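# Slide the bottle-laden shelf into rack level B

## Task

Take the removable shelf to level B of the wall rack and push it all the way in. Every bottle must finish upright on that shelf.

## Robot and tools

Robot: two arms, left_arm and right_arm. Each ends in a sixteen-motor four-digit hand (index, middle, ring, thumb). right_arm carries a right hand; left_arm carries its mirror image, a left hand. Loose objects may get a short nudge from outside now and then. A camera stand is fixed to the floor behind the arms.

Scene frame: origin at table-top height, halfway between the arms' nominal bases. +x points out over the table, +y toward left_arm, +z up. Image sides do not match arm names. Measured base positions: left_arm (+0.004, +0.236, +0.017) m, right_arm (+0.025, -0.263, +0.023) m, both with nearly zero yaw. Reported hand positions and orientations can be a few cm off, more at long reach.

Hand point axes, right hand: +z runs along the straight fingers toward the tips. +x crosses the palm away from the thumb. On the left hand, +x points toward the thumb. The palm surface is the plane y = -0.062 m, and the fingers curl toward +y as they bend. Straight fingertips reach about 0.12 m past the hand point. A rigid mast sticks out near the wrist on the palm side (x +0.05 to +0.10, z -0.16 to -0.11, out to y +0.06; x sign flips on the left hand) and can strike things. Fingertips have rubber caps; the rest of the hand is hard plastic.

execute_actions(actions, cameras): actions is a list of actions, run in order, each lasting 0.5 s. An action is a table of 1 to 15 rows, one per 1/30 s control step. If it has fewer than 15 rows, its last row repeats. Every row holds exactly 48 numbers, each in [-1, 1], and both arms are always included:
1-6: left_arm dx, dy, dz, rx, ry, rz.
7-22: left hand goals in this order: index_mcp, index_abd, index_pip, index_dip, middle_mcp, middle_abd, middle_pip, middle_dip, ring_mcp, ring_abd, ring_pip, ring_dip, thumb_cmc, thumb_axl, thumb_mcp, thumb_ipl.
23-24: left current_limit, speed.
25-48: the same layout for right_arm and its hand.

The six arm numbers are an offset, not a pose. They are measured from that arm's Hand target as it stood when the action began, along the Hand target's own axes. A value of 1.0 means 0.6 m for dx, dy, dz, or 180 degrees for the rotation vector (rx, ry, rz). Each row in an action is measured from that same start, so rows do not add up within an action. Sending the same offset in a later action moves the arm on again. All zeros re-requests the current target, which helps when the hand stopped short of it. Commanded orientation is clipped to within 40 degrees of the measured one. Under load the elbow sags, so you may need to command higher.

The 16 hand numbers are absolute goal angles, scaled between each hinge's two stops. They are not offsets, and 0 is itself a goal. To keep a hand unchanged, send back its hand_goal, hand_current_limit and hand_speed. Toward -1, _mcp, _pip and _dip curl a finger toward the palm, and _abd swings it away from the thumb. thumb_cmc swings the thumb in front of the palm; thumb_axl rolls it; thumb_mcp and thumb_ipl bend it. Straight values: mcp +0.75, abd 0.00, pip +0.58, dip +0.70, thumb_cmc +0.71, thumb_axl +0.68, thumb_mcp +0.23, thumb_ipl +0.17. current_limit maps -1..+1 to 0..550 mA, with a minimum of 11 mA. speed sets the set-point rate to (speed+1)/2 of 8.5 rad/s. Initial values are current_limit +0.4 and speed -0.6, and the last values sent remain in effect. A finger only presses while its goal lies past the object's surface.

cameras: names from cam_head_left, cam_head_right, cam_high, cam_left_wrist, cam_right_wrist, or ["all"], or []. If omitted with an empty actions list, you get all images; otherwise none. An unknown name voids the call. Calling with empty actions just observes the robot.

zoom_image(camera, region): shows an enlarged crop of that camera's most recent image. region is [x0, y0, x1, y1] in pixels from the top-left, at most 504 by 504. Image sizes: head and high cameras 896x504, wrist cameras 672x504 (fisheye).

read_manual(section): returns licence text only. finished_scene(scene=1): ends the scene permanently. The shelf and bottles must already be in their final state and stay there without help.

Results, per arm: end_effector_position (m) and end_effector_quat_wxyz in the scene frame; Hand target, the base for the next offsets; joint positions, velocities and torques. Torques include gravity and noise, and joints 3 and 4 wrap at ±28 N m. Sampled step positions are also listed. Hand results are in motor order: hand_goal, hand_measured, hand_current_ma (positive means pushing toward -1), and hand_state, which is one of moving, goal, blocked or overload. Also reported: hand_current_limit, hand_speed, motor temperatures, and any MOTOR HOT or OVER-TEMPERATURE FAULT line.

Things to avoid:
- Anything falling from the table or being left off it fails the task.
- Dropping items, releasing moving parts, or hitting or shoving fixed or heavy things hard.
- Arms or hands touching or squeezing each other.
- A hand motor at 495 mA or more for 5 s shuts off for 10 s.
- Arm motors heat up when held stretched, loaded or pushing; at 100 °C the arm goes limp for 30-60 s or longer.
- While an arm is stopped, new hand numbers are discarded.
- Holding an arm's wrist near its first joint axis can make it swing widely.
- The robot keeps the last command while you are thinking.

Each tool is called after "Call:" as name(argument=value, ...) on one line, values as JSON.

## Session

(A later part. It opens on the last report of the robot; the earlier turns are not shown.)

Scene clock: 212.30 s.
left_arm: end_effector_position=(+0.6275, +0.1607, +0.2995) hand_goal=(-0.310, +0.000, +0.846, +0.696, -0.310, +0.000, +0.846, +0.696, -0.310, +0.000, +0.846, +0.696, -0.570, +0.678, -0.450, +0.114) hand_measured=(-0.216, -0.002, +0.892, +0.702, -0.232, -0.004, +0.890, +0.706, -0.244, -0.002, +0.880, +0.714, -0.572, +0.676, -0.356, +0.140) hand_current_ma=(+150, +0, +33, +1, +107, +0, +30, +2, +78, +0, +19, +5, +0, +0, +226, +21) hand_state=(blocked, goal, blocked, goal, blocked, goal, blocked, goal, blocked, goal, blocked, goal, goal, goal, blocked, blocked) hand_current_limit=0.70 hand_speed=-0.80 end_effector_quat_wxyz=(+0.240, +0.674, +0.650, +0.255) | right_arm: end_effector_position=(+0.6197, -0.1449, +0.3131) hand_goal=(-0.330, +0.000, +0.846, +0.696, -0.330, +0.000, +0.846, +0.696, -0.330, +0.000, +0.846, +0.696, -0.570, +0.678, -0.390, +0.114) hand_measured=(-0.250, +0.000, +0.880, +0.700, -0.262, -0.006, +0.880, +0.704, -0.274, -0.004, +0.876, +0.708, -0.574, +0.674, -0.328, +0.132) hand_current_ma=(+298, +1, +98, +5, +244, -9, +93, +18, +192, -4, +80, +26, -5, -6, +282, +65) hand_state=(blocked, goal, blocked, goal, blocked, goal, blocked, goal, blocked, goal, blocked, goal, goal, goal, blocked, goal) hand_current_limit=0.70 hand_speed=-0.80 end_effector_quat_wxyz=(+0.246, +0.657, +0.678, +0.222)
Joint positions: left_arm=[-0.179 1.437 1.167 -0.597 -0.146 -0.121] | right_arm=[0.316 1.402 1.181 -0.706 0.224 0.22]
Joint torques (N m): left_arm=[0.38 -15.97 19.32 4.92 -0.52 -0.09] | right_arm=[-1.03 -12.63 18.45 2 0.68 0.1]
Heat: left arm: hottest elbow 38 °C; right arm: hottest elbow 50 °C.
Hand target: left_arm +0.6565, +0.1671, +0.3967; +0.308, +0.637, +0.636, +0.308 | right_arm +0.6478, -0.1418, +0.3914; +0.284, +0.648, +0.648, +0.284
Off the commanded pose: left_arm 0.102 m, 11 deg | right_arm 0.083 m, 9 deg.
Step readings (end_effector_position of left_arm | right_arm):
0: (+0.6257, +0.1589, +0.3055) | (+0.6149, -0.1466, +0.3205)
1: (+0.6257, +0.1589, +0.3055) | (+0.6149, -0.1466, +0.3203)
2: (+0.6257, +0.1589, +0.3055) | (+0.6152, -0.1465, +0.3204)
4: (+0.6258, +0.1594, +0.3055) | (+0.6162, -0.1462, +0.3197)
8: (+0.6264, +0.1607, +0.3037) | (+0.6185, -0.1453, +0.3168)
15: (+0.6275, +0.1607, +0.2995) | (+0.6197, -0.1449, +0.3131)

Call:
execute_actions(actions=[[[-0.010,-0.002,0.0122,0,0,0,-0.31,0,0.845,0.696,-0.31,0,0.845,0.696,-0.31,0,0.845,0.696,-0.571,0.678,-0.45,0.114,0.7,-0.8,-0.010,-0.0019,0.0176,0,0,0,-0.33,0,0.845,0.696,-0.33,0,0.845,0.696,-0.33,0,0.845,0.696,-0.571,0.678,-0.39,0.114,0.7,-0.8]]], cameras=["all"])

Call:
zoom_image(camera="cam_high", region=[240, 90, 380, 230])

Call:
zoom_image(camera="cam_high", region=[240, 310, 380, 450])

Call:
zoom_image(camera="cam_left_wrist", region=[100, 60, 240, 200])

Call:
zoom_image(camera="cam_right_wrist", region=[440, 60, 580, 200])

Call:
zoom_image(camera="cam_head_left", region=[380, 60, 560, 150])

Scene clock: 213.80 s.
left_arm: end_effector_position=(+0.6292, +0.1615, +0.2923) hand_goal=(-0.310, +0.000, +0.846, +0.696, -0.310, +0.000, +0.846, +0.696, -0.310, +0.000, +0.846, +0.696, -0.570, +0.678, -0.450, +0.114) hand_measured=(-0.216, +0.000, +0.892, +0.702, -0.232, -0.002, +0.890, +0.706, -0.244, -0.002, +0.880, +0.714, -0.574, +0.676, -0.356, +0.140) hand_current_ma=(+150, +0, +33, +1, +107, +0, +30, +2, +78, +0, +19, +5, +0, +0, +226, +21) hand_state=(blocked, goal, blocked, goal, blocked, goal, blocked, goal, blocked, goal, blocked, goal, goal, goal, blocked, blocked) hand_current_limit=0.70 hand_speed=-0.80 end_effector_quat_wxyz=(+0.234, +0.674, +0.653, +0.254) | right_arm: end_effector_position=(+0.6263, -0.1441, +0.3057) hand_goal=(-0.330, +0.000, +0.846, +0.696, -0.330, +0.000, +0.846, +0.696, -0.330, +0.000, +0.846, +0.696, -0.570, +0.678, -0.390, +0.114) hand_measured=(-0.250, +0.000, +0.880, +0.700, -0.262, -0.006, +0.880, +0.704, -0.274, -0.004, +0.876, +0.708, -0.574, +0.674, -0.328, +0.134) hand_current_ma=(+298, +1, +98, +5, +244, -9, +93, +18, +192, -5, +80, +26, -5, -6, +282, +68) hand_state=(blocked, goal, blocked, goal, blocked, goal, blocked, goal, blocked, goal, blocked, goal, goal, goal, blocked, goal) hand_current_limit=0.70 hand_speed=-0.80 end_effector_quat_wxyz=(+0.244, +0.654, +0.681, +0.223)
Joint positions: left_arm=[-0.179 1.449 1.167 -0.597 -0.151 -0.124] | right_arm=[0.309 1.421 1.181 -0.685 0.213 0.208]
Joint torques (N m): left_arm=[-0.32 -15.79 19.38 5.49 -0.58 -0.13] | right_arm=[-1.44 -13.68 17.87 2.22 0.63 0.11]
Heat: left arm: hottest elbow 38 °C; right arm: hottest elbow 50 °C.
Hand target: left_arm +0.6614, +0.1610, +0.3914; +0.308, +0.637, +0.636, +0.308 | right_arm +0.6548, -0.1478, +0.3835; +0.284, +0.648, +0.647, +0.284
Off the commanded pose: left_arm 0.104 m, 12 deg | right_arm 0.083 m, 9 deg.
Step readings (end_effector_position of left_arm | right_arm):
0: (+0.6275, +0.1607, +0.2995) | (+0.6198, -0.1449, +0.3131)
1: (+0.6275, +0.1607, +0.2995) | (+0.6198, -0.1449, +0.3132)
2: (+0.6275, +0.1608, +0.2995) | (+0.6201, -0.1446, +0.3136)
4: (+0.6276, +0.1614, +0.2992) | (+0.6213, -0.1440, +0.3131)
8: (+0.6281, +0.1617, +0.2970) | (+0.6244, -0.1439, +0.3098)
15: (+0.6292, +0.1615, +0.2924) | (+0.6261, -0.1442, +0.3055)
camera_calibration:
cam_left_wrist: T_world_to_cam=[[-0.529139, -0.718032, -0.452153, 0.55155], [-0.84837, 0.458194, 0.265193, 0.333648], [0.0167567, 0.523917, -0.851605, 0.277223], [0, 0, 0, 1]] pos_world=[0.570258, 0.0979137, 0.396989]
cam_right_wrist: T_world_to_cam=[[0.534501, -0.740165, 0.408, -0.527872], [-0.844471, -0.487306, 0.222264, 0.354122], [0.0343088, -0.463345, -0.885514, 0.305838], [0, 0, 0, 1]] pos_world=[0.570701, -0.076438, 0.407486]

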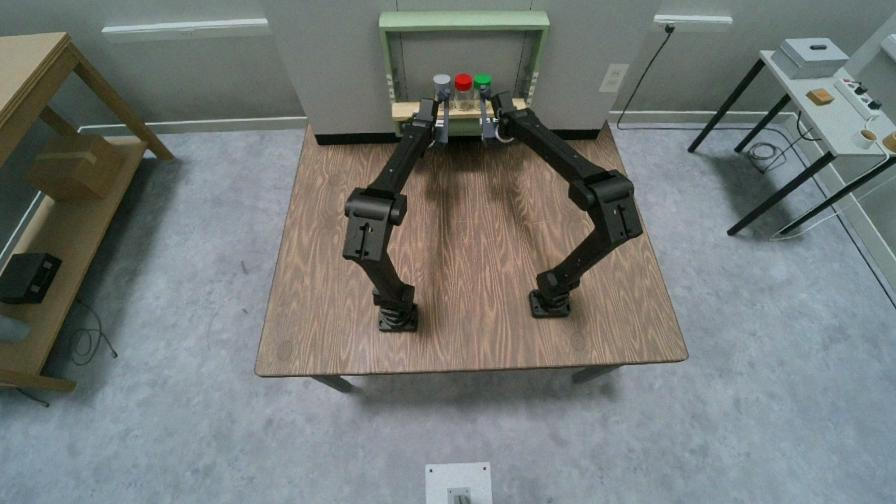

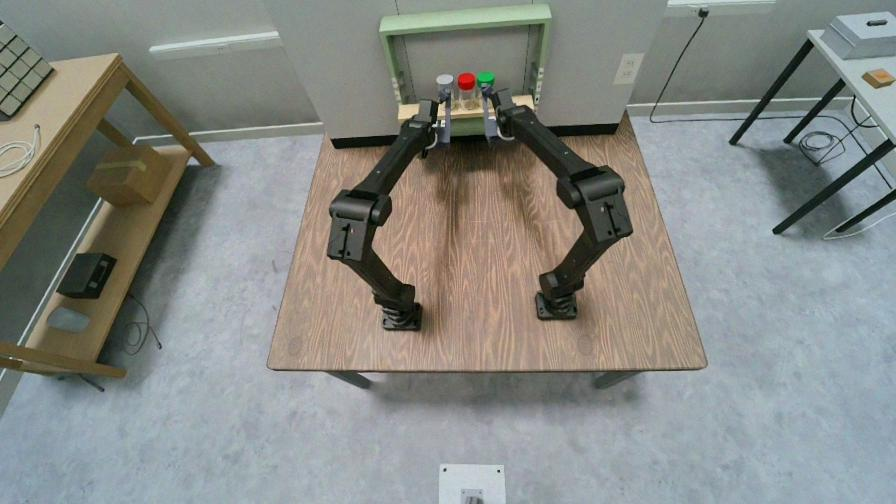

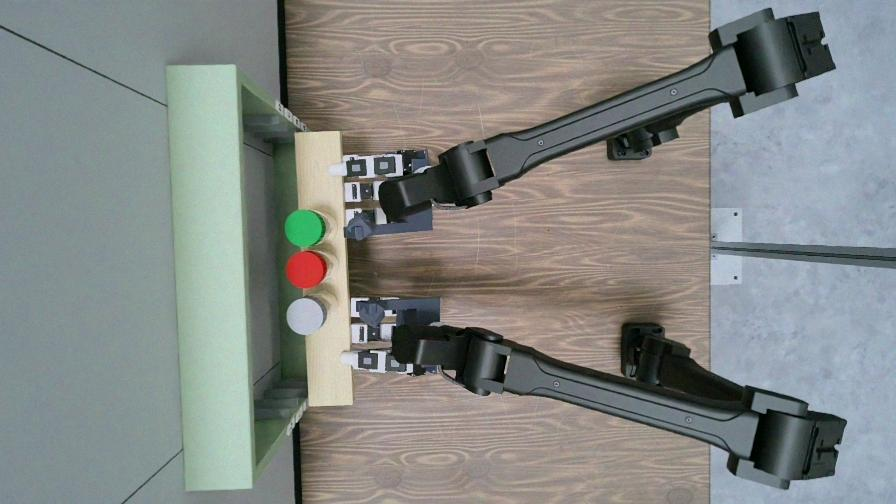

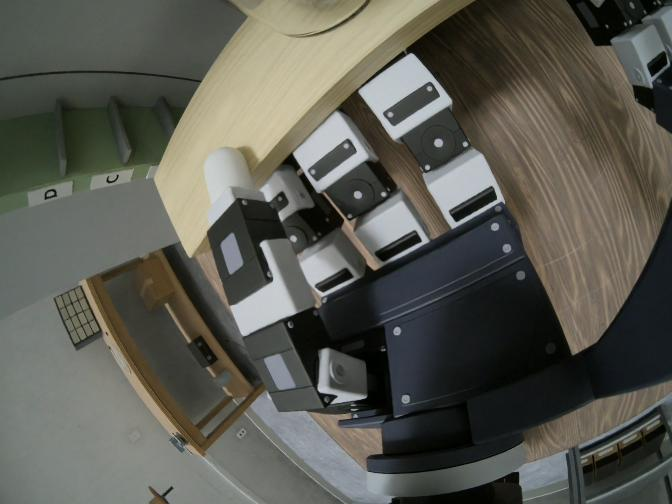

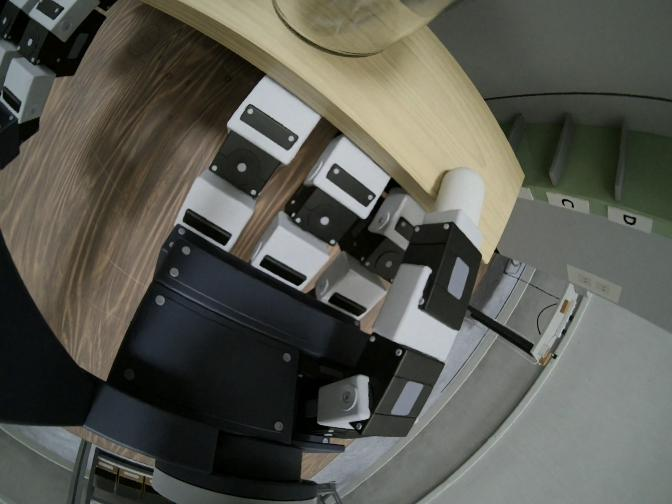

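Scaled by 3.600.

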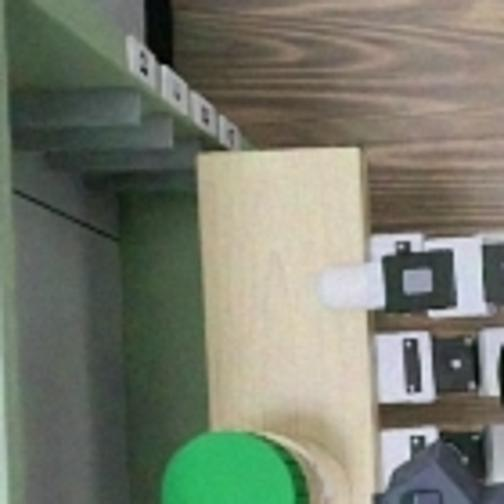

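Scaled by 3.600.

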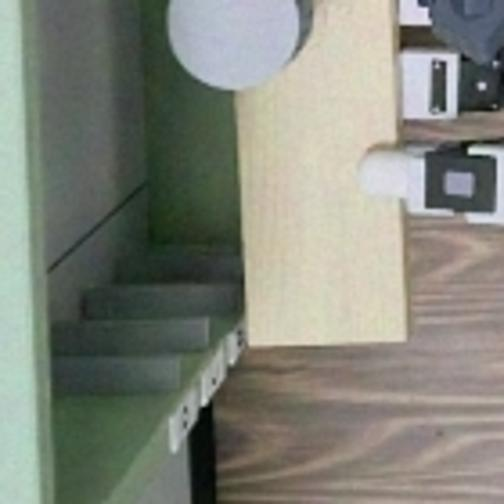

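Scaled by 3.600 from the camera's 672x504 image, which has a finer 960x720 frame.

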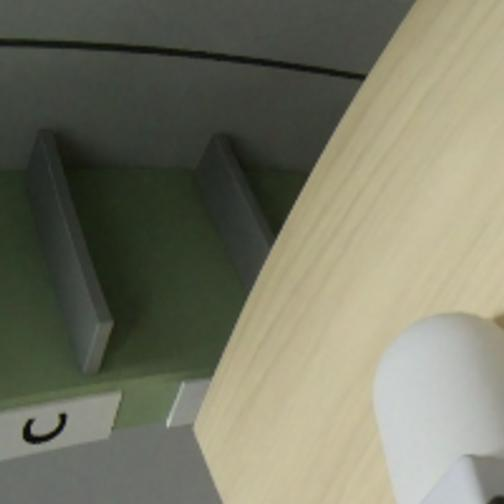

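Scaled by 3.600 from the camera's 672x504 image, which has a finer 960x720 frame.

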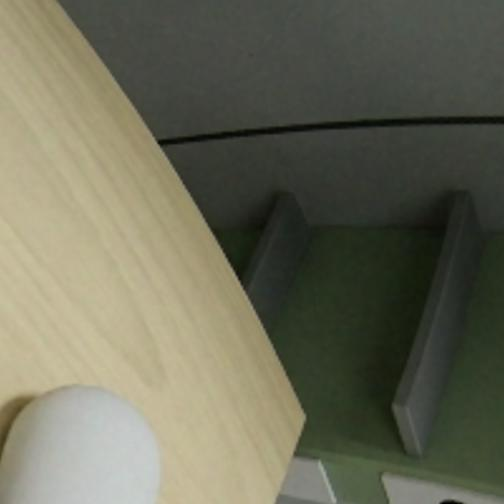

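Scaled by 2.800.

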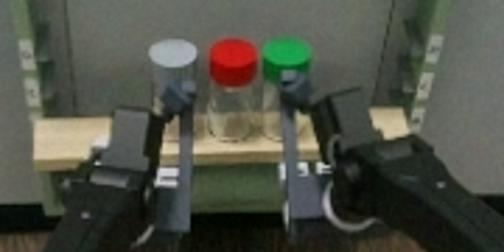

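Call:
execute_actions(actions=[[[-0.0117,-0.0041,-0.0052,0,0,0,-0.31,0,0.845,0.696,-0.31,0,0.845,0.696,-0.31,0,0.845,0.696,-0.571,0.678,-0.45,0.114,0.7,-0.8,-0.010,-0.0126,-0.0088,0,0,0,-0.33,0,0.845,0.696,-0.33,0,0.845,0.696,-0.33,0,0.845,0.696,-0.571,0.678,-0.39,0.114,0.7,-0.8]]])

Scene clock: 216.97 s.
left_arm: end_effector_position=(+0.6287, +0.1609, +0.2926) hand_goal=(-0.310, +0.000, +0.846, +0.696, -0.310, +0.000, +0.846, +0.696, -0.310, +0.000, +0.846, +0.696, -0.570, +0.678, -0.450, +0.114) hand_measured=(-0.216, +0.000, +0.892, +0.702, -0.232, -0.002, +0.890, +0.706, -0.244, -0.002, +0.880, +0.714, -0.574, +0.676, -0.356, +0.140) hand_current_ma=(+150, +0, +33, +1, +107, +0, +30, +2, +78, +0, +19, +5, +0, +0, +226, +21) hand_state=(blocked, goal, blocked, goal, blocked, goal, blocked, goal, blocked, goal, blocked, goal, goal, goal, blocked, blocked) hand_current_limit=0.70 hand_speed=-0.80 end_effector_quat_wxyz=(+0.234, +0.672, +0.655, +0.255) | right_arm: end_effector_position=(+0.6276, -0.1450, +0.3064) hand_goal=(-0.330, +0.000, +0.846, +0.696, -0.330, +0.000, +0.846, +0.696, -0.330, +0.000, +0.846, +0.696, -0.570, +0.678, -0.390, +0.114) hand_measured=(-0.250, +0.000, +0.880, +0.700, -0.262, -0.006, +0.880, +0.704, -0.274, -0.004, +0.876, +0.708, -0.574, +0.674, -0.328, +0.134) hand_current_ma=(+298, +0, +98, +6, +244, -9, +93, +18, +192, -5, +80, +26, -5, -6, +282, +68) hand_state=(blocked, goal, blocked, goal, blocked, goal, blocked, goal, blocked, goal, blocked, goal, goal, goal, blocked, goal) hand_current_limit=0.70 hand_speed=-0.80 end_effector_quat_wxyz=(+0.245, +0.651, +0.682, +0.225)
Joint positions: left_arm=[-0.183 1.449 1.167 -0.597 -0.159 -0.132] | right_arm=[0.304 1.421 1.181 -0.68 0.207 0.199]
Joint torques (N m): left_arm=[-1.14 -16.32 19 5.39 -0.74 -0.16] | right_arm=[-1.85 -14.97 15.76 2.28 0.66 0.14]
Heat: left arm: hottest elbow 38 °C; right arm: hottest elbow 51 °C.
Hand target: left_arm +0.6575, +0.1540, +0.3914; +0.308, +0.637, +0.636, +0.308 | right_arm +0.6458, -0.1538, +0.3814; +0.284, +0.648, +0.648, +0.284
Off the commanded pose: left_arm 0.103 m, 11 deg | right_arm 0.078 m, 9 deg.
Step readings (end_effector_position of left_arm | right_arm):
0: (+0.6292, +0.1615, +0.2923) | (+0.6263, -0.1441, +0.3057)
1: (+0.6292, +0.1615, +0.2923) | (+0.6263, -0.1441, +0.3057)
2: (+0.6292, +0.1617, +0.2924) | (+0.6264, -0.1442, +0.3057)
4: (+0.6292, +0.1622, +0.2924) | (+0.6268, -0.1439, +0.3060)
8: (+0.6290, +0.1617, +0.2925) | (+0.6272, -0.1443, +0.3064)
15: (+0.6287, +0.1608, +0.2926) | (+0.6276, -0.1451, +0.3064)

Call:
execute_actions(actions=[[[-0.0083,-0.0021,-0.0026,0,0,0,-0.31,0,0.845,0.696,-0.31,0,0.845,0.696,-0.31,0,0.845,0.696,-0.571,0.678,-0.45,0.114,0.7,-0.8,-0.0083,-0.0068,-0.0074,0,0,0,-0.33,0,0.845,0.696,-0.33,0,0.845,0.696,-0.33,0,0.845,0.696,-0.571,0.678,-0.39,0.114,0.7,-0.8]]])

Scene clock: 218.33 s.
left_arm: end_effector_position=(+0.6278, +0.1567, +0.2929) hand_goal=(-0.310, +0.000, +0.846, +0.696, -0.310, +0.000, +0.846, +0.696, -0.310, +0.000, +0.846, +0.696, -0.570, +0.678, -0.450, +0.114) hand_measured=(-0.216, +0.000, +0.892, +0.702, -0.232, -0.002, +0.890, +0.706, -0.244, -0.002, +0.880, +0.714, -0.574, +0.674, -0.356, +0.140) hand_current_ma=(+150, +0, +33, +1, +107, +0, +30, +2, +78, +0, +19, +5, +0, +0, +226, +21) hand_state=(blocked, goal, blocked, goal, blocked, goal, blocked, goal, blocked, goal, blocked, goal, goal, goal, blocked, blocked) hand_current_limit=0.70 hand_speed=-0.80 end_effector_quat_wxyz=(+0.234, +0.672, +0.655, +0.256) | right_arm: end_effector_position=(+0.6288, -0.1492, +0.3064) hand_goal=(-0.330, +0.000, +0.846, +0.696, -0.330, +0.000, +0.846, +0.696, -0.330, +0.000, +0.846, +0.696, -0.570, +0.678, -0.390, +0.114) hand_measured=(-0.250, +0.000, +0.880, +0.700, -0.262, -0.006, +0.880, +0.704, -0.274, -0.004, +0.876, +0.708, -0.572, +0.676, -0.328, +0.134) hand_current_ma=(+298, +0, +98, +6, +244, -10, +93, +18, +192, -5, +80, +26, -4, -6, +282, +68) hand_state=(blocked, goal, blocked, goal, blocked, goal, blocked, goal, blocked, goal, blocked, goal, goal, goal, blocked, goal) hand_current_limit=0.70 hand_speed=-0.80 end_effector_quat_wxyz=(+0.245, +0.652, +0.681, +0.225)
Joint positions: left_arm=[-0.193 1.449 1.167 -0.597 -0.168 -0.14] | right_arm=[0.295 1.421 1.181 -0.679 0.203 0.194]
Joint torques (N m): left_arm=[-1.32 -16.26 18.89 5.33 -0.74 -0.15] | right_arm=[-1.79 -15.85 14.41 2.36 0.62 0.13]
Heat: left arm: hottest elbow 38 °C; right arm: hottest elbow 51 °C.
Hand target: left_arm +0.6555, +0.1492, +0.3913; +0.308, +0.637, +0.636, +0.308 | right_arm +0.6398, -0.1589, +0.3814; +0.284, +0.648, +0.647, +0.284
Off the commanded pose: left_arm 0.102 m, 11 deg | right_arm 0.076 m, 9 deg.
Step readings (end_effector_position of left_arm | right_arm):
0: (+0.6287, +0.1609, +0.2926) | (+0.6276, -0.1450, +0.3064)
1: (+0.6287, +0.1610, +0.2926) | (+0.6276, -0.1450, +0.3064)
2: (+0.6287, +0.1610, +0.2927) | (+0.6276, -0.1451, +0.3064)
4: (+0.6285, +0.1605, +0.2928) | (+0.6279, -0.1456, +0.3065)
8: (+0.6280, +0.1579, +0.2929) | (+0.6285, -0.1478, +0.3064)
15: (+0.6278, +0.1567, +0.2929) | (+0.6288, -0.1492, +0.3064)

Call:
execute_actions(actions=[[[0,0.0163,0.0126,0,0,0,-0.31,0,0.845,0.696,-0.31,0,0.845,0.696,-0.31,0,0.845,0.696,-0.571,0.678,-0.45,0.114,0.7,-0.8,0,0,0,0,0,0,-0.33,0,0.845,0.696,-0.33,0,0.845,0.696,-0.33,0,0.845,0.696,-0.571,0.678,-0.39,0.114,0.7,-0.8]]])

Scene clock: 220.40 s.
left_arm: end_effector_position=(+0.6336, +0.1544, +0.2962) hand_goal=(-0.310, +0.000, +0.846, +0.696, -0.310, +0.000, +0.846, +0.696, -0.310, +0.000, +0.846, +0.696, -0.570, +0.678, -0.450, +0.114) hand_measured=(-0.216, +0.000, +0.892, +0.700, -0.232, -0.004, +0.890, +0.706, -0.244, -0.002, +0.880, +0.714, -0.574, +0.674, -0.356, +0.140) hand_current_ma=(+150, +0, +33, +0, +107, +0, +30, +2, +78, +0, +19, +5, +0, +0, +226, +21) hand_state=(blocked, goal, blocked, goal, blocked, goal, blocked, goal, blocked, goal, blocked, goal, goal, goal, blocked, blocked) hand_current_limit=0.70 hand_speed=-0.80 end_effector_quat_wxyz=(+0.236, +0.673, +0.652, +0.258) | right_arm: end_effector_position=(+0.6305, -0.1518, +0.3085) hand_goal=(-0.330, +0.000, +0.846, +0.696, -0.330, +0.000, +0.846, +0.696, -0.330, +0.000, +0.846, +0.696, -0.570, +0.678, -0.390, +0.114) hand_measured=(-0.250, +0.000, +0.880, +0.700, -0.262, -0.006, +0.880, +0.704, -0.274, -0.004, +0.876, +0.708, -0.572, +0.676, -0.328, +0.134) hand_current_ma=(+298, +0, +98, +6, +244, -10, +93, +18, +192, -5, +80, +26, -4, -5, +282, +68) hand_state=(blocked, goal, blocked, goal, blocked, goal, blocked, goal, blocked, goal, blocked, goal, goal, goal, blocked, goal) hand_current_limit=0.70 hand_speed=-0.80 end_effector_quat_wxyz=(+0.248, +0.653, +0.678, +0.228)
Joint positions: left_arm=[-0.193 1.46 1.185 -0.597 -0.165 -0.134] | right_arm=[0.291 1.421 1.181 -0.67 0.203 0.194]
Joint torques (N m): left_arm=[-0.79 -15.44 20.25 5.01 -0.69 -0.21] | right_arm=[-1.08 -15.68 14.54 2.07 0.61 0.14]
Heat: left arm: hottest elbow 39 °C; right arm: hottest elbow 51 °C.
Hand target: left_arm +0.6674, +0.1492, +0.3942; +0.308, +0.637, +0.636, +0.308 | right_arm +0.6397, -0.1589, +0.3816; +0.284, +0.648, +0.647, +0.284
Off the commanded pose: left_arm 0.104 m, 11 deg | right_arm 0.074 m, 8 deg.
Step readings (end_effector_position of left_arm | right_arm):
0: (+0.6278, +0.1567, +0.2929) | (+0.6288, -0.1492, +0.3064)
1: (+0.6278, +0.1567, +0.2929) | (+0.6288, -0.1492, +0.3064)
2: (+0.6279, +0.1566, +0.2932) | (+0.6288, -0.1492, +0.3064)
4: (+0.6284, +0.1565, +0.2938) | (+0.6289, -0.1492, +0.3066)
8: (+0.6313, +0.1555, +0.2956) | (+0.6301, -0.1507, +0.3079)
15: (+0.6333, +0.1546, +0.2962) | (+0.6305, -0.1518, +0.3085)

Call:
execute_actions(actions=[[[0.003,0.0068,0.0052,0,0,0,-0.31,0,0.845,0.696,-0.31,0,0.845,0.696,-0.31,0,0.845,0.696,-0.571,0.678,-0.45,0.114,0.7,-0.8,0.003,-0.009,-0.0098,0,0,0,-0.33,0,0.845,0.696,-0.33,0,0.845,0.696,-0.33,0,0.845,0.696,-0.571,0.678,-0.39,0.114,0.7,-0.8]]], cameras=["all"])

Call:
zoom_image(camera="cam_high", region=[240, 90, 380, 230])

Call:
zoom_image(camera="cam_high", region=[240, 310, 380, 450])

Call:
zoom_image(camera="cam_left_wrist", region=[100, 60, 240, 200])

Call:
zoom_image(camera="cam_right_wrist", region=[440, 60, 580, 200])

Scene clock: 222.37 s.
left_arm: end_effector_position=(+0.6394, +0.1528, +0.3012) hand_goal=(-0.310, +0.000, +0.846, +0.696, -0.310, +0.000, +0.846, +0.696, -0.310, +0.000, +0.846, +0.696, -0.570, +0.678, -0.450, +0.114) hand_measured=(-0.216, +0.002, +0.892, +0.700, -0.232, -0.006, +0.890, +0.706, -0.244, -0.004, +0.880, +0.714, -0.572, +0.674, -0.356, +0.140) hand_current_ma=(+150, +0, +33, +0, +105, -1, +30, +2, +78, +0, +19, +5, +0, +0, +226, +21) hand_state=(blocked, goal, blocked, goal, blocked, goal, blocked, goal, blocked, goal, blocked, goal, goal, goal, blocked, blocked) hand_current_limit=0.70 hand_speed=-0.80 end_effector_quat_wxyz=(+0.240, +0.672, +0.651, +0.259) | right_arm: end_effector_position=(+0.6288, -0.1535, +0.3147) hand_goal=(-0.330, +0.000, +0.846, +0.696, -0.330, +0.000, +0.846, +0.696, -0.330, +0.000, +0.846, +0.696, -0.570, +0.678, -0.390, +0.114) hand_measured=(-0.250, +0.000, +0.880, +0.700, -0.262, -0.004, +0.880, +0.704, -0.274, -0.002, +0.876, +0.708, -0.574, +0.674, -0.328, +0.134) hand_current_ma=(+298, +0, +98, +6, +244, -6, +93, +18, +194, -3, +80, +28, -9, -10, +282, +68) hand_state=(blocked, goal, blocked, goal, blocked, goal, blocked, goal, blocked, goal, blocked, goal, goal, goal, blocked, goal) hand_current_limit=0.70 hand_speed=-0.80 end_effector_quat_wxyz=(+0.251, +0.655, +0.674, +0.232)
Joint positions: left_arm=[-0.193 1.47 1.204 -0.597 -0.164 -0.134] | right_arm=[0.291 1.411 1.181 -0.67 0.207 0.2]
Joint torques (N m): left_arm=[-0.38 -15.38 20.16 4.85 -0.6 -0.13] | right_arm=[-0.38 -15.62 13.44 1.98 0.68 0.15]
Heat: left arm: hottest elbow 39 °C; right arm: hottest elbow 51 °C.
Hand target: left_arm +0.6724, +0.1510, +0.3956; +0.308, +0.637, +0.636, +0.308 | right_arm +0.6318, -0.1570, +0.3814; +0.284, +0.648, +0.647, +0.284
Off the commanded pose: left_arm 0.100 m, 11 deg | right_arm 0.067 m, 8 deg.
Step readings (end_effector_position of left_arm | right_arm):
0: (+0.6337, +0.1544, +0.2964) | (+0.6305, -0.1518, +0.3085)
1: (+0.6337, +0.1544, +0.2964) | (+0.6305, -0.1518, +0.3085)
2: (+0.6338, +0.1543, +0.2964) | (+0.6305, -0.1518, +0.3085)
4: (+0.6347, +0.1540, +0.2967) | (+0.6303, -0.1520, +0.3092)
8: (+0.6372, +0.1533, +0.2986) | (+0.6296, -0.1529, +0.3118)
15: (+0.6389, +0.1529, +0.3019) | (+0.6289, -0.1534, +0.3147)
camera_calibration:
cam_left_wrist: T_world_to_cam=[[-0.520759, -0.718774, -0.460624, 0.55202], [-0.853144, 0.457695, 0.25032, 0.351585], [0.0309018, 0.523335, -0.851566, 0.280213], [0, 0, 0, 1]] pos_world=[0.578763, 0.0892133, 0.404884]
cam_right_wrist: T_world_to_cam=[[0.518683, -0.747797, 0.414448, -0.533065], [-0.853477, -0.481483, 0.199378, 0.363483], [0.0504555, -0.457136, -0.887965, 0.300961], [0, 0, 0, 1]] pos_world=[0.571531, -0.0860337, 0.4157]

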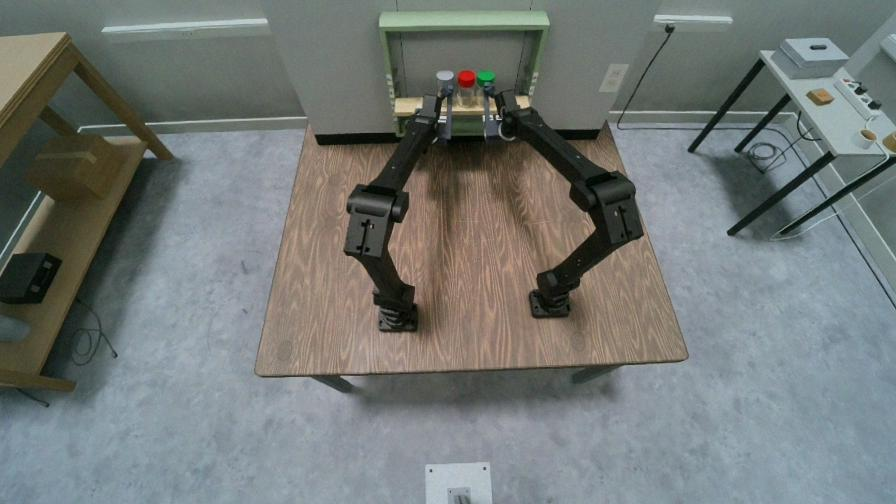

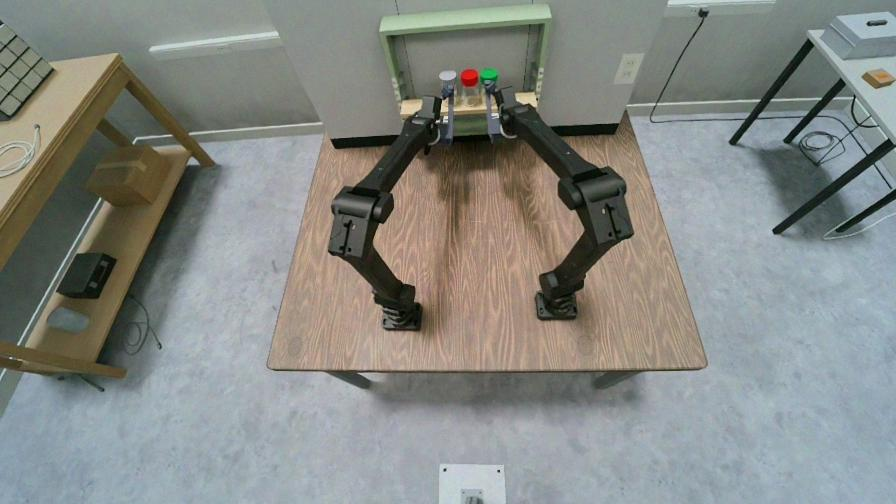

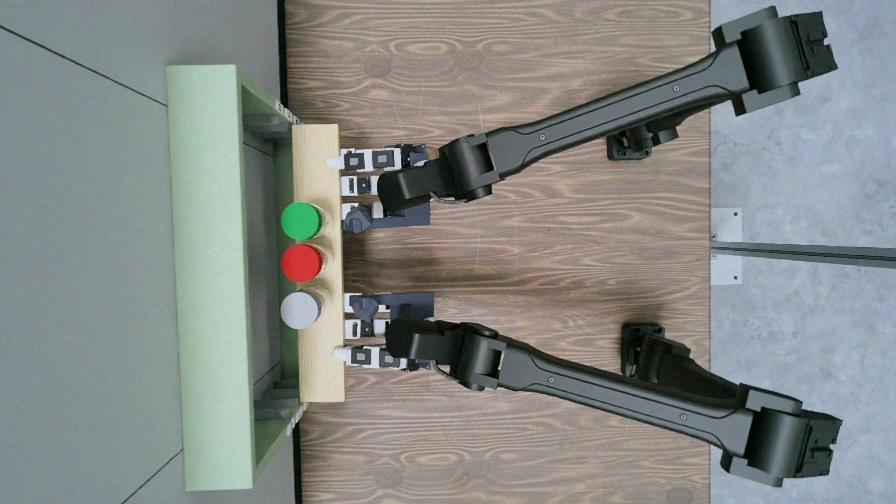

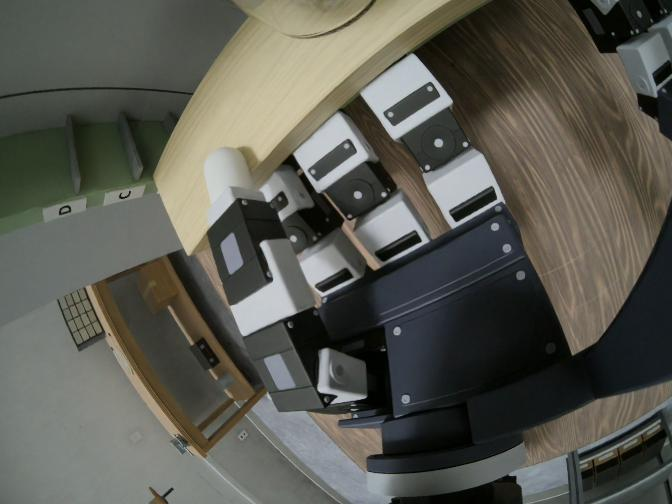

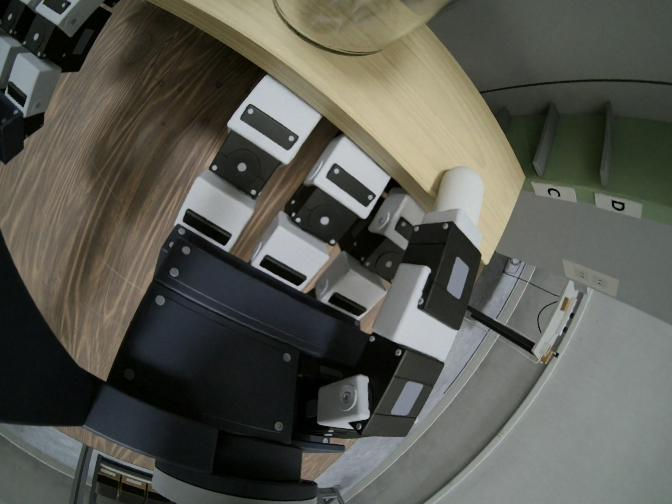

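Scaled by 3.600.

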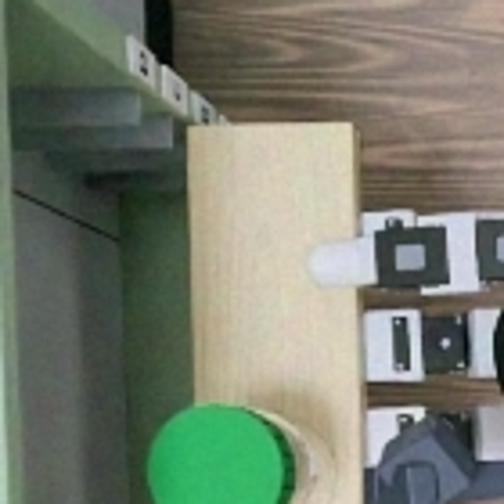

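Scaled by 3.600.

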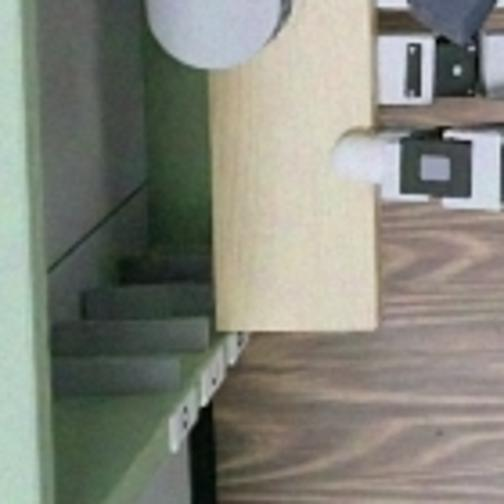

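Scaled by 3.600 from the camera's 672x504 image, which has a finer 960x720 frame.

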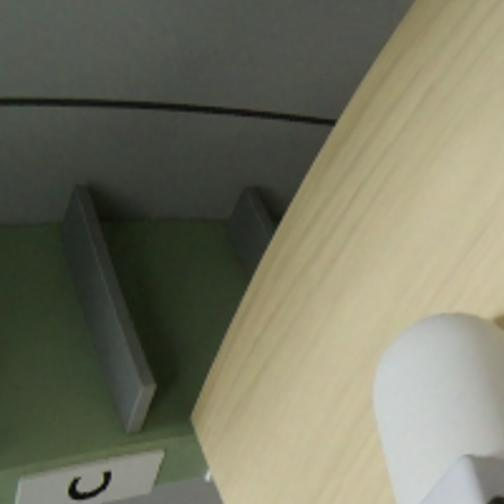

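Scaled by 3.600 from the camera's 672x504 image, which has a finer 960x720 frame.

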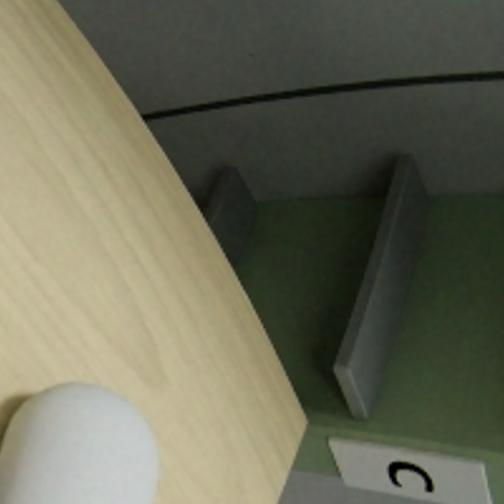

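Call:
execute_actions(actions=[[[0.0117,-0.0017,0.0141,0,0,0,-0.31,0,0.845,0.696,-0.31,0,0.845,0.696,-0.31,0,0.845,0.696,-0.571,0.678,-0.45,0.114,0.7,-0.8,0.0117,0.0019,0.0119,0,0,0,-0.33,0,0.845,0.696,-0.33,0,0.845,0.696,-0.33,0,0.845,0.696,-0.571,0.678,-0.39,0.114,0.7,-0.8]]])

Scene clock: 225.80 s.
left_arm: end_effector_position=(+0.6423, +0.1509, +0.2973) hand_goal=(-0.310, +0.000, +0.846, +0.696, -0.310, +0.000, +0.846, +0.696, -0.310, +0.000, +0.846, +0.696, -0.570, +0.678, -0.450, +0.114) hand_measured=(-0.216, +0.002, +0.892, +0.700, -0.234, -0.006, +0.888, +0.706, -0.248, -0.004, +0.878, +0.712, -0.572, +0.676, -0.356, +0.140) hand_current_ma=(+150, +0, +33, +0, +99, -1, +28, +2, +69, +0, +17, +5, +0, +0, +226, +21) hand_state=(blocked, goal, blocked, goal, blocked, goal, blocked, goal, blocked, goal, blocked, goal, goal, goal, blocked, blocked) hand_current_limit=0.70 hand_speed=-0.80 end_effector_quat_wxyz=(+0.241, +0.674, +0.650, +0.255) | right_arm: end_effector_position=(+0.6287, -0.1547, +0.3151) hand_goal=(-0.330, +0.000, +0.846, +0.696, -0.330, +0.000, +0.846, +0.696, -0.330, +0.000, +0.846, +0.696, -0.570, +0.678, -0.390, +0.114) hand_measured=(-0.250, +0.000, +0.880, +0.700, -0.262, -0.004, +0.880, +0.708, -0.270, -0.002, +0.876, +0.708, -0.576, +0.672, -0.328, +0.134) hand_current_ma=(+298, +0, +98, +8, +246, -6, +93, +24, +209, -3, +84, +28, -11, -12, +282, +68) hand_state=(blocked, goal, blocked, goal, blocked, goal, blocked, goal, blocked, goal, blocked, goal, goal, goal, blocked, goal) hand_current_limit=0.70 hand_speed=-0.80 end_effector_quat_wxyz=(+0.253, +0.657, +0.672, +0.231)
Joint positions: left_arm=[-0.192 1.481 1.207 -0.593 -0.154 -0.132] | right_arm=[0.291 1.411 1.181 -0.67 0.215 0.205]
Joint torques (N m): left_arm=[0.97 -15.38 19.69 5.42 -0.56 -0.02] | right_arm=[-0.21 -14.56 14.27 2.25 0.67 0.18]
Heat: left arm: hottest elbow 40 °C; right arm: hottest elbow 52 °C.
Hand target: left_arm +0.6785, +0.1580, +0.3896; +0.308, +0.637, +0.636, +0.308 | right_arm +0.6378, -0.1501, +0.3774; +0.284, +0.648, +0.647, +0.284
Off the commanded pose: left_arm 0.099 m, 11 deg | right_arm 0.063 m, 8 deg.
Step readings (end_effector_position of left_arm | right_arm):
0: (+0.6396, +0.1527, +0.3016) | (+0.6288, -0.1535, +0.3147)
1: (+0.6396, +0.1527, +0.3014) | (+0.6288, -0.1535, +0.3147)
2: (+0.6397, +0.1524, +0.3011) | (+0.6288, -0.1538, +0.3148)
4: (+0.6401, +0.1519, +0.3002) | (+0.6288, -0.1543, +0.3149)
8: (+0.6416, +0.1510, +0.2982) | (+0.6288, -0.1549, +0.3151)
15: (+0.6423, +0.1509, +0.2973) | (+0.6287, -0.1547, +0.3151)

Call:
execute_actions(actions=[[[0.0083,0,0,0,0,0,-0.31,0,0.845,0.696,-0.31,0,0.845,0.696,-0.31,0,0.845,0.696,-0.571,0.678,-0.45,0.114,0.7,-0.8,0.0067,0.019,-0.0039,0,0,0,-0.33,0,0.845,0.696,-0.33,0,0.845,0.696,-0.33,0,0.845,0.696,-0.571,0.678,-0.39,0.114,0.7,-0.8]]])

Scene clock: 227.10 s.
left_arm: end_effector_position=(+0.6434, +0.1552, +0.2972) hand_goal=(-0.310, +0.000, +0.846, +0.696, -0.310, +0.000, +0.846, +0.696, -0.310, +0.000, +0.846, +0.696, -0.570, +0.678, -0.450, +0.114) hand_measured=(-0.216, +0.002, +0.892, +0.700, -0.234, -0.008, +0.888, +0.706, -0.248, -0.006, +0.878, +0.712, -0.572, +0.676, -0.356, +0.140) hand_current_ma=(+150, +0, +33, +0, +99, -1, +28, +2, +69, +0, +17, +5, +0, +0, +226, +21) hand_state=(blocked, goal, blocked, goal, blocked, goal, blocked, goal, blocked, goal, blocked, goal, goal, goal, blocked, blocked) hand_current_limit=0.70 hand_speed=-0.80 end_effector_quat_wxyz=(+0.242, +0.674, +0.649, +0.255) | right_arm: end_effector_position=(+0.6277, -0.1514, +0.3149) hand_goal=(-0.330, +0.000, +0.846, +0.696, -0.330, +0.000, +0.846, +0.696, -0.330, +0.000, +0.846, +0.696, -0.570, +0.678, -0.390, +0.114) hand_measured=(-0.250, +0.000, +0.880, +0.700, -0.262, -0.004, +0.880, +0.708, -0.270, -0.002, +0.876, +0.708, -0.578, +0.672, -0.328, +0.134) hand_current_ma=(+298, +0, +98, +8, +246, -6, +93, +24, +209, -3, +84, +28, -15, -16, +282, +68) hand_state=(blocked, goal, blocked, goal, blocked, goal, blocked, goal, blocked, goal, blocked, goal, goal, goal, blocked, goal) hand_current_limit=0.70 hand_speed=-0.80 end_effector_quat_wxyz=(+0.253, +0.656, +0.673, +0.231)
Joint positions: left_arm=[-0.182 1.481 1.207 -0.592 -0.146 -0.123] | right_arm=[0.298 1.411 1.181 -0.672 0.218 0.208]
Joint torques (N m): left_arm=[0.91 -15.38 19.47 5.46 -0.55 -0.05] | right_arm=[-0.09 -14.04 17.16 1.37 0.7 0.17]
Heat: left arm: hottest elbow 40 °C; right arm: hottest elbow 52 °C.
Hand target: left_arm +0.6785, +0.1628, +0.3896; +0.308, +0.637, +0.636, +0.308 | right_arm +0.6438, -0.1459, +0.3874; +0.284, +0.648, +0.648, +0.284
Off the commanded pose: left_arm 0.099 m, 11 deg | right_arm 0.074 m, 8 deg.
Step readings (end_effector_position of left_arm | right_arm):
0: (+0.6423, +0.1509, +0.2973) | (+0.6287, -0.1547, +0.3151)
1: (+0.6423, +0.1508, +0.2973) | (+0.6287, -0.1545, +0.3151)
2: (+0.6424, +0.1508, +0.2972) | (+0.6286, -0.1543, +0.3151)
4: (+0.6426, +0.1511, +0.2973) | (+0.6285, -0.1536, +0.3152)
8: (+0.6431, +0.1533, +0.2972) | (+0.6282, -0.1526, +0.3152)
15: (+0.6434, +0.1553, +0.2972) | (+0.6278, -0.1514, +0.3150)

Call:
execute_actions(actions=[[[0,0.013,0.011,0,0,0,-0.31,0,0.845,0.696,-0.31,0,0.845,0.696,-0.31,0,0.845,0.696,-0.571,0.678,-0.45,0.114,0.7,-0.8,0.0017,0.0218,0.0139,0,0,0,-0.33,0,0.845,0.696,-0.33,0,0.845,0.696,-0.33,0,0.845,0.696,-0.571,0.678,-0.39,0.114,0.7,-0.8]]], cameras=["all"])

Call:
zoom_image(camera="cam_high", region=[240, 90, 380, 230])

Call:
zoom_image(camera="cam_high", region=[240, 310, 380, 450])

Call:
zoom_image(camera="cam_left_wrist", region=[100, 60, 240, 200])

Call:
zoom_image(camera="cam_right_wrist", region=[440, 60, 580, 200])

Scene clock: 229.23 s.
left_arm: end_effector_position=(+0.6517, +0.1556, +0.2905) hand_goal=(-0.310, +0.000, +0.846, +0.696, -0.310, +0.000, +0.846, +0.696, -0.310, +0.000, +0.846, +0.696, -0.570, +0.678, -0.450, +0.114) hand_measured=(-0.216, +0.002, +0.892, +0.700, -0.234, -0.008, +0.888, +0.706, -0.248, -0.006, +0.878, +0.712, -0.572, +0.676, -0.356, +0.140) hand_current_ma=(+150, +0, +33, +0, +99, -1, +28, +2, +69, +0, +17, +5, +0, +0, +226, +21) hand_state=(blocked, goal, blocked, goal, blocked, goal, blocked, goal, blocked, goal, blocked, goal, goal, goal, blocked, blocked) hand_current_limit=0.70 hand_speed=-0.80 end_effector_quat_wxyz=(+0.237, +0.677, +0.649, +0.252) | right_arm: end_effector_position=(+0.6339, -0.1495, +0.3072) hand_goal=(-0.330, +0.000, +0.846, +0.696, -0.330, +0.000, +0.846, +0.696, -0.330, +0.000, +0.846, +0.696, -0.570, +0.678, -0.390, +0.114) hand_measured=(-0.250, +0.000, +0.880, +0.700, -0.262, -0.004, +0.880, +0.708, -0.270, -0.002, +0.876, +0.708, -0.578, +0.672, -0.328, +0.134) hand_current_ma=(+298, +1, +98, +8, +246, -5, +93, +24, +209, -2, +84, +28, -15, -16, +282, +68) hand_state=(blocked, goal, blocked, goal, blocked, goal, blocked, goal, blocked, goal, blocked, goal, goal, goal, blocked, goal) hand_current_limit=0.70 hand_speed=-0.80 end_effector_quat_wxyz=(+0.249, +0.658, +0.675, +0.224)
Joint positions: left_arm=[-0.177 1.507 1.225 -0.592 -0.142 -0.117] | right_arm=[0.298 1.436 1.195 -0.677 0.218 0.209]
Joint torques (N m): left_arm=[0.85 -16.26 20.3 5.16 -0.55 -0.1] | right_arm=[-0.73 -14.1 19.12 1.22 0.48 0.1]
Heat: left arm: hottest elbow 40 °C; right arm: hottest elbow 52 °C.
Hand target: left_arm +0.6885, +0.1629, +0.3914; +0.308, +0.637, +0.636, +0.308 | right_arm +0.6587, -0.1449, +0.3914; +0.284, +0.648, +0.648, +0.284
Off the commanded pose: left_arm 0.108 m, 11 deg | right_arm 0.088 m, 9 deg.
Step readings (end_effector_position of left_arm | right_arm):
0: (+0.6434, +0.1552, +0.2972) | (+0.6277, -0.1514, +0.3149)
1: (+0.6434, +0.1552, +0.2972) | (+0.6277, -0.1514, +0.3149)
2: (+0.6435, +0.1551, +0.2972) | (+0.6277, -0.1514, +0.3143)
4: (+0.6451, +0.1550, +0.2971) | (+0.6285, -0.1512, +0.3130)
8: (+0.6496, +0.1551, +0.2948) | (+0.6320, -0.1501, +0.3110)
15: (+0.6516, +0.1557, +0.2908) | (+0.6339, -0.1495, +0.3073)
camera_calibration:
cam_left_wrist: T_world_to_cam=[[-0.535027, -0.714349, -0.451056, 0.561387], [-0.844502, 0.467189, 0.261821, 0.353011], [0.0236966, 0.521, -0.853228, 0.274833], [0, 0, 0, 1]] pos_world=[0.591964, 0.092915, 0.395287]
cam_right_wrist: T_world_to_cam=[[0.520434, -0.747572, 0.412656, -0.530105], [-0.853169, -0.475251, 0.21503, 0.367175], [0.0353644, -0.463974, -0.885142, 0.303561], [0, 0, 0, 1]] pos_world=[0.578412, -0.0809468, 0.408492]

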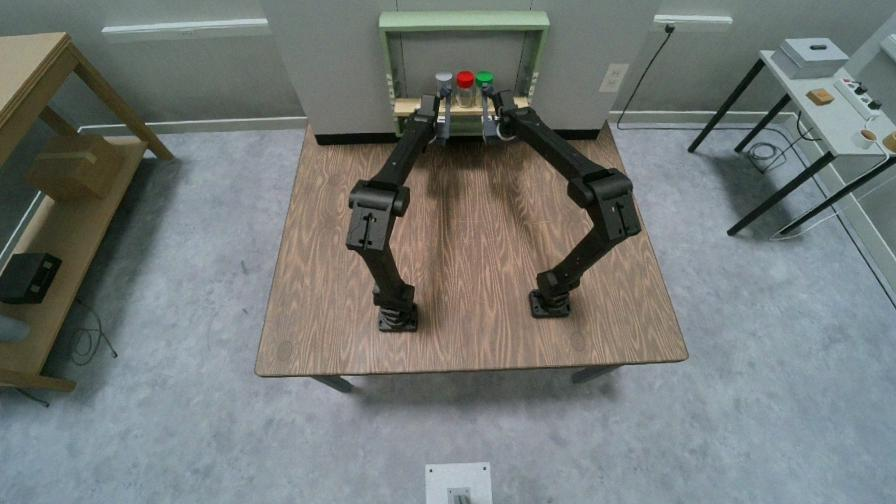

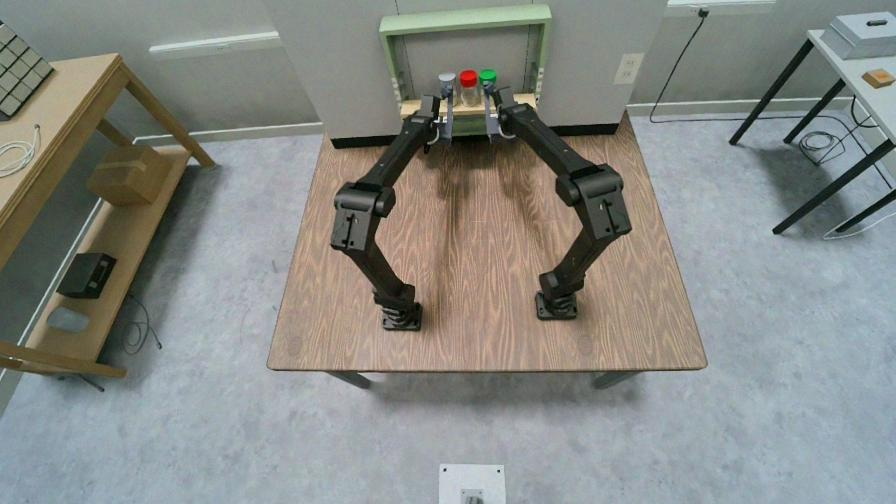

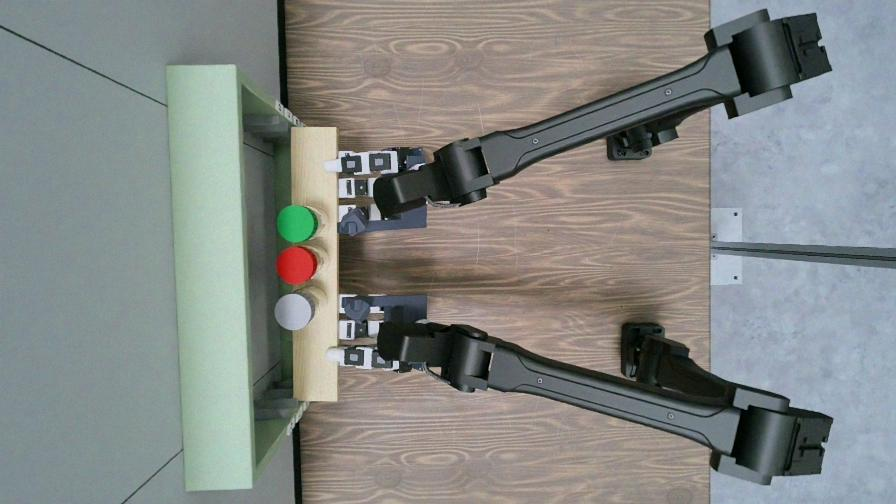

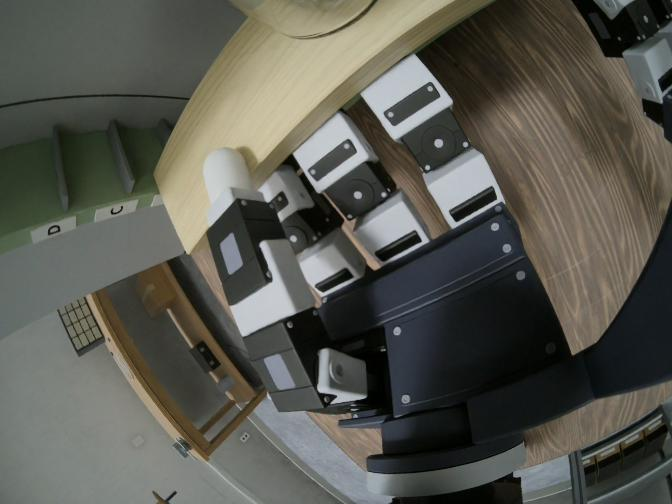

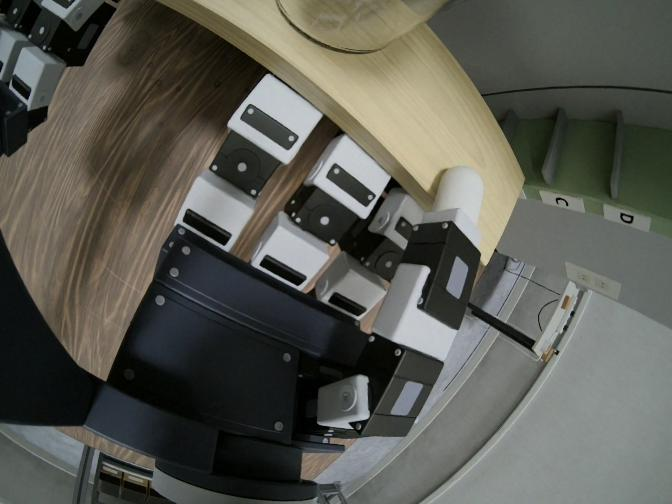

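Scaled by 3.600.

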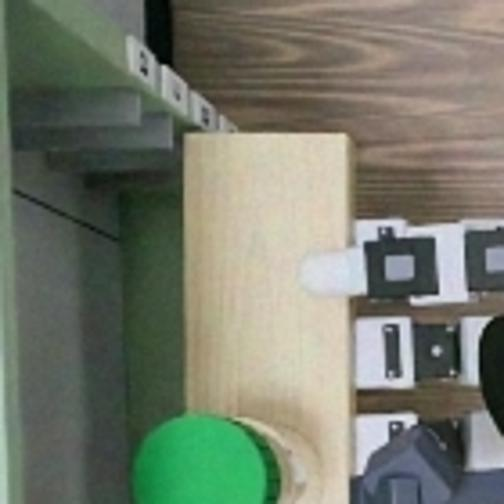

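Scaled by 3.600.

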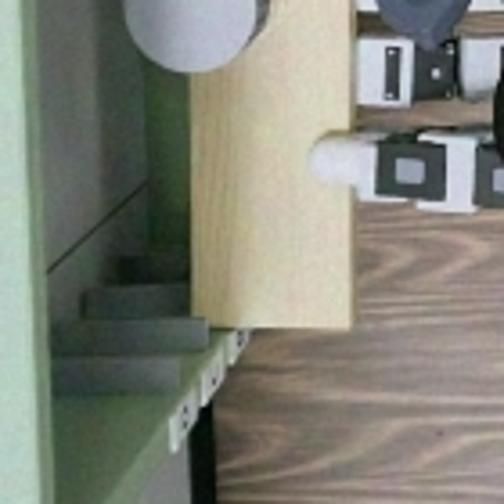

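Scaled by 3.600 from the camera's 672x504 image, which has a finer 960x720 frame.

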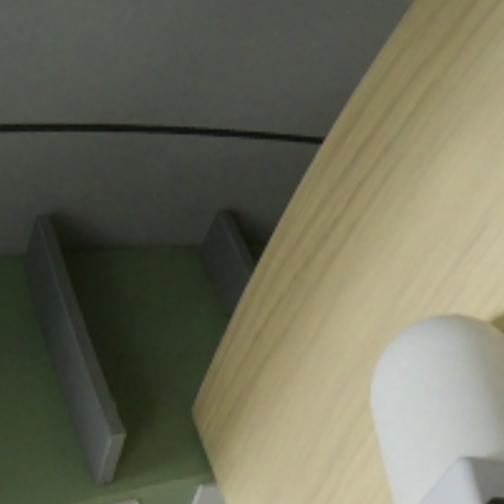

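Scaled by 3.600 from the camera's 672x504 image, which has a finer 960x720 frame.

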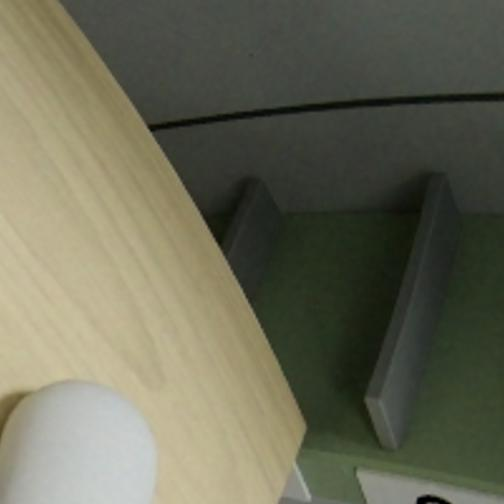

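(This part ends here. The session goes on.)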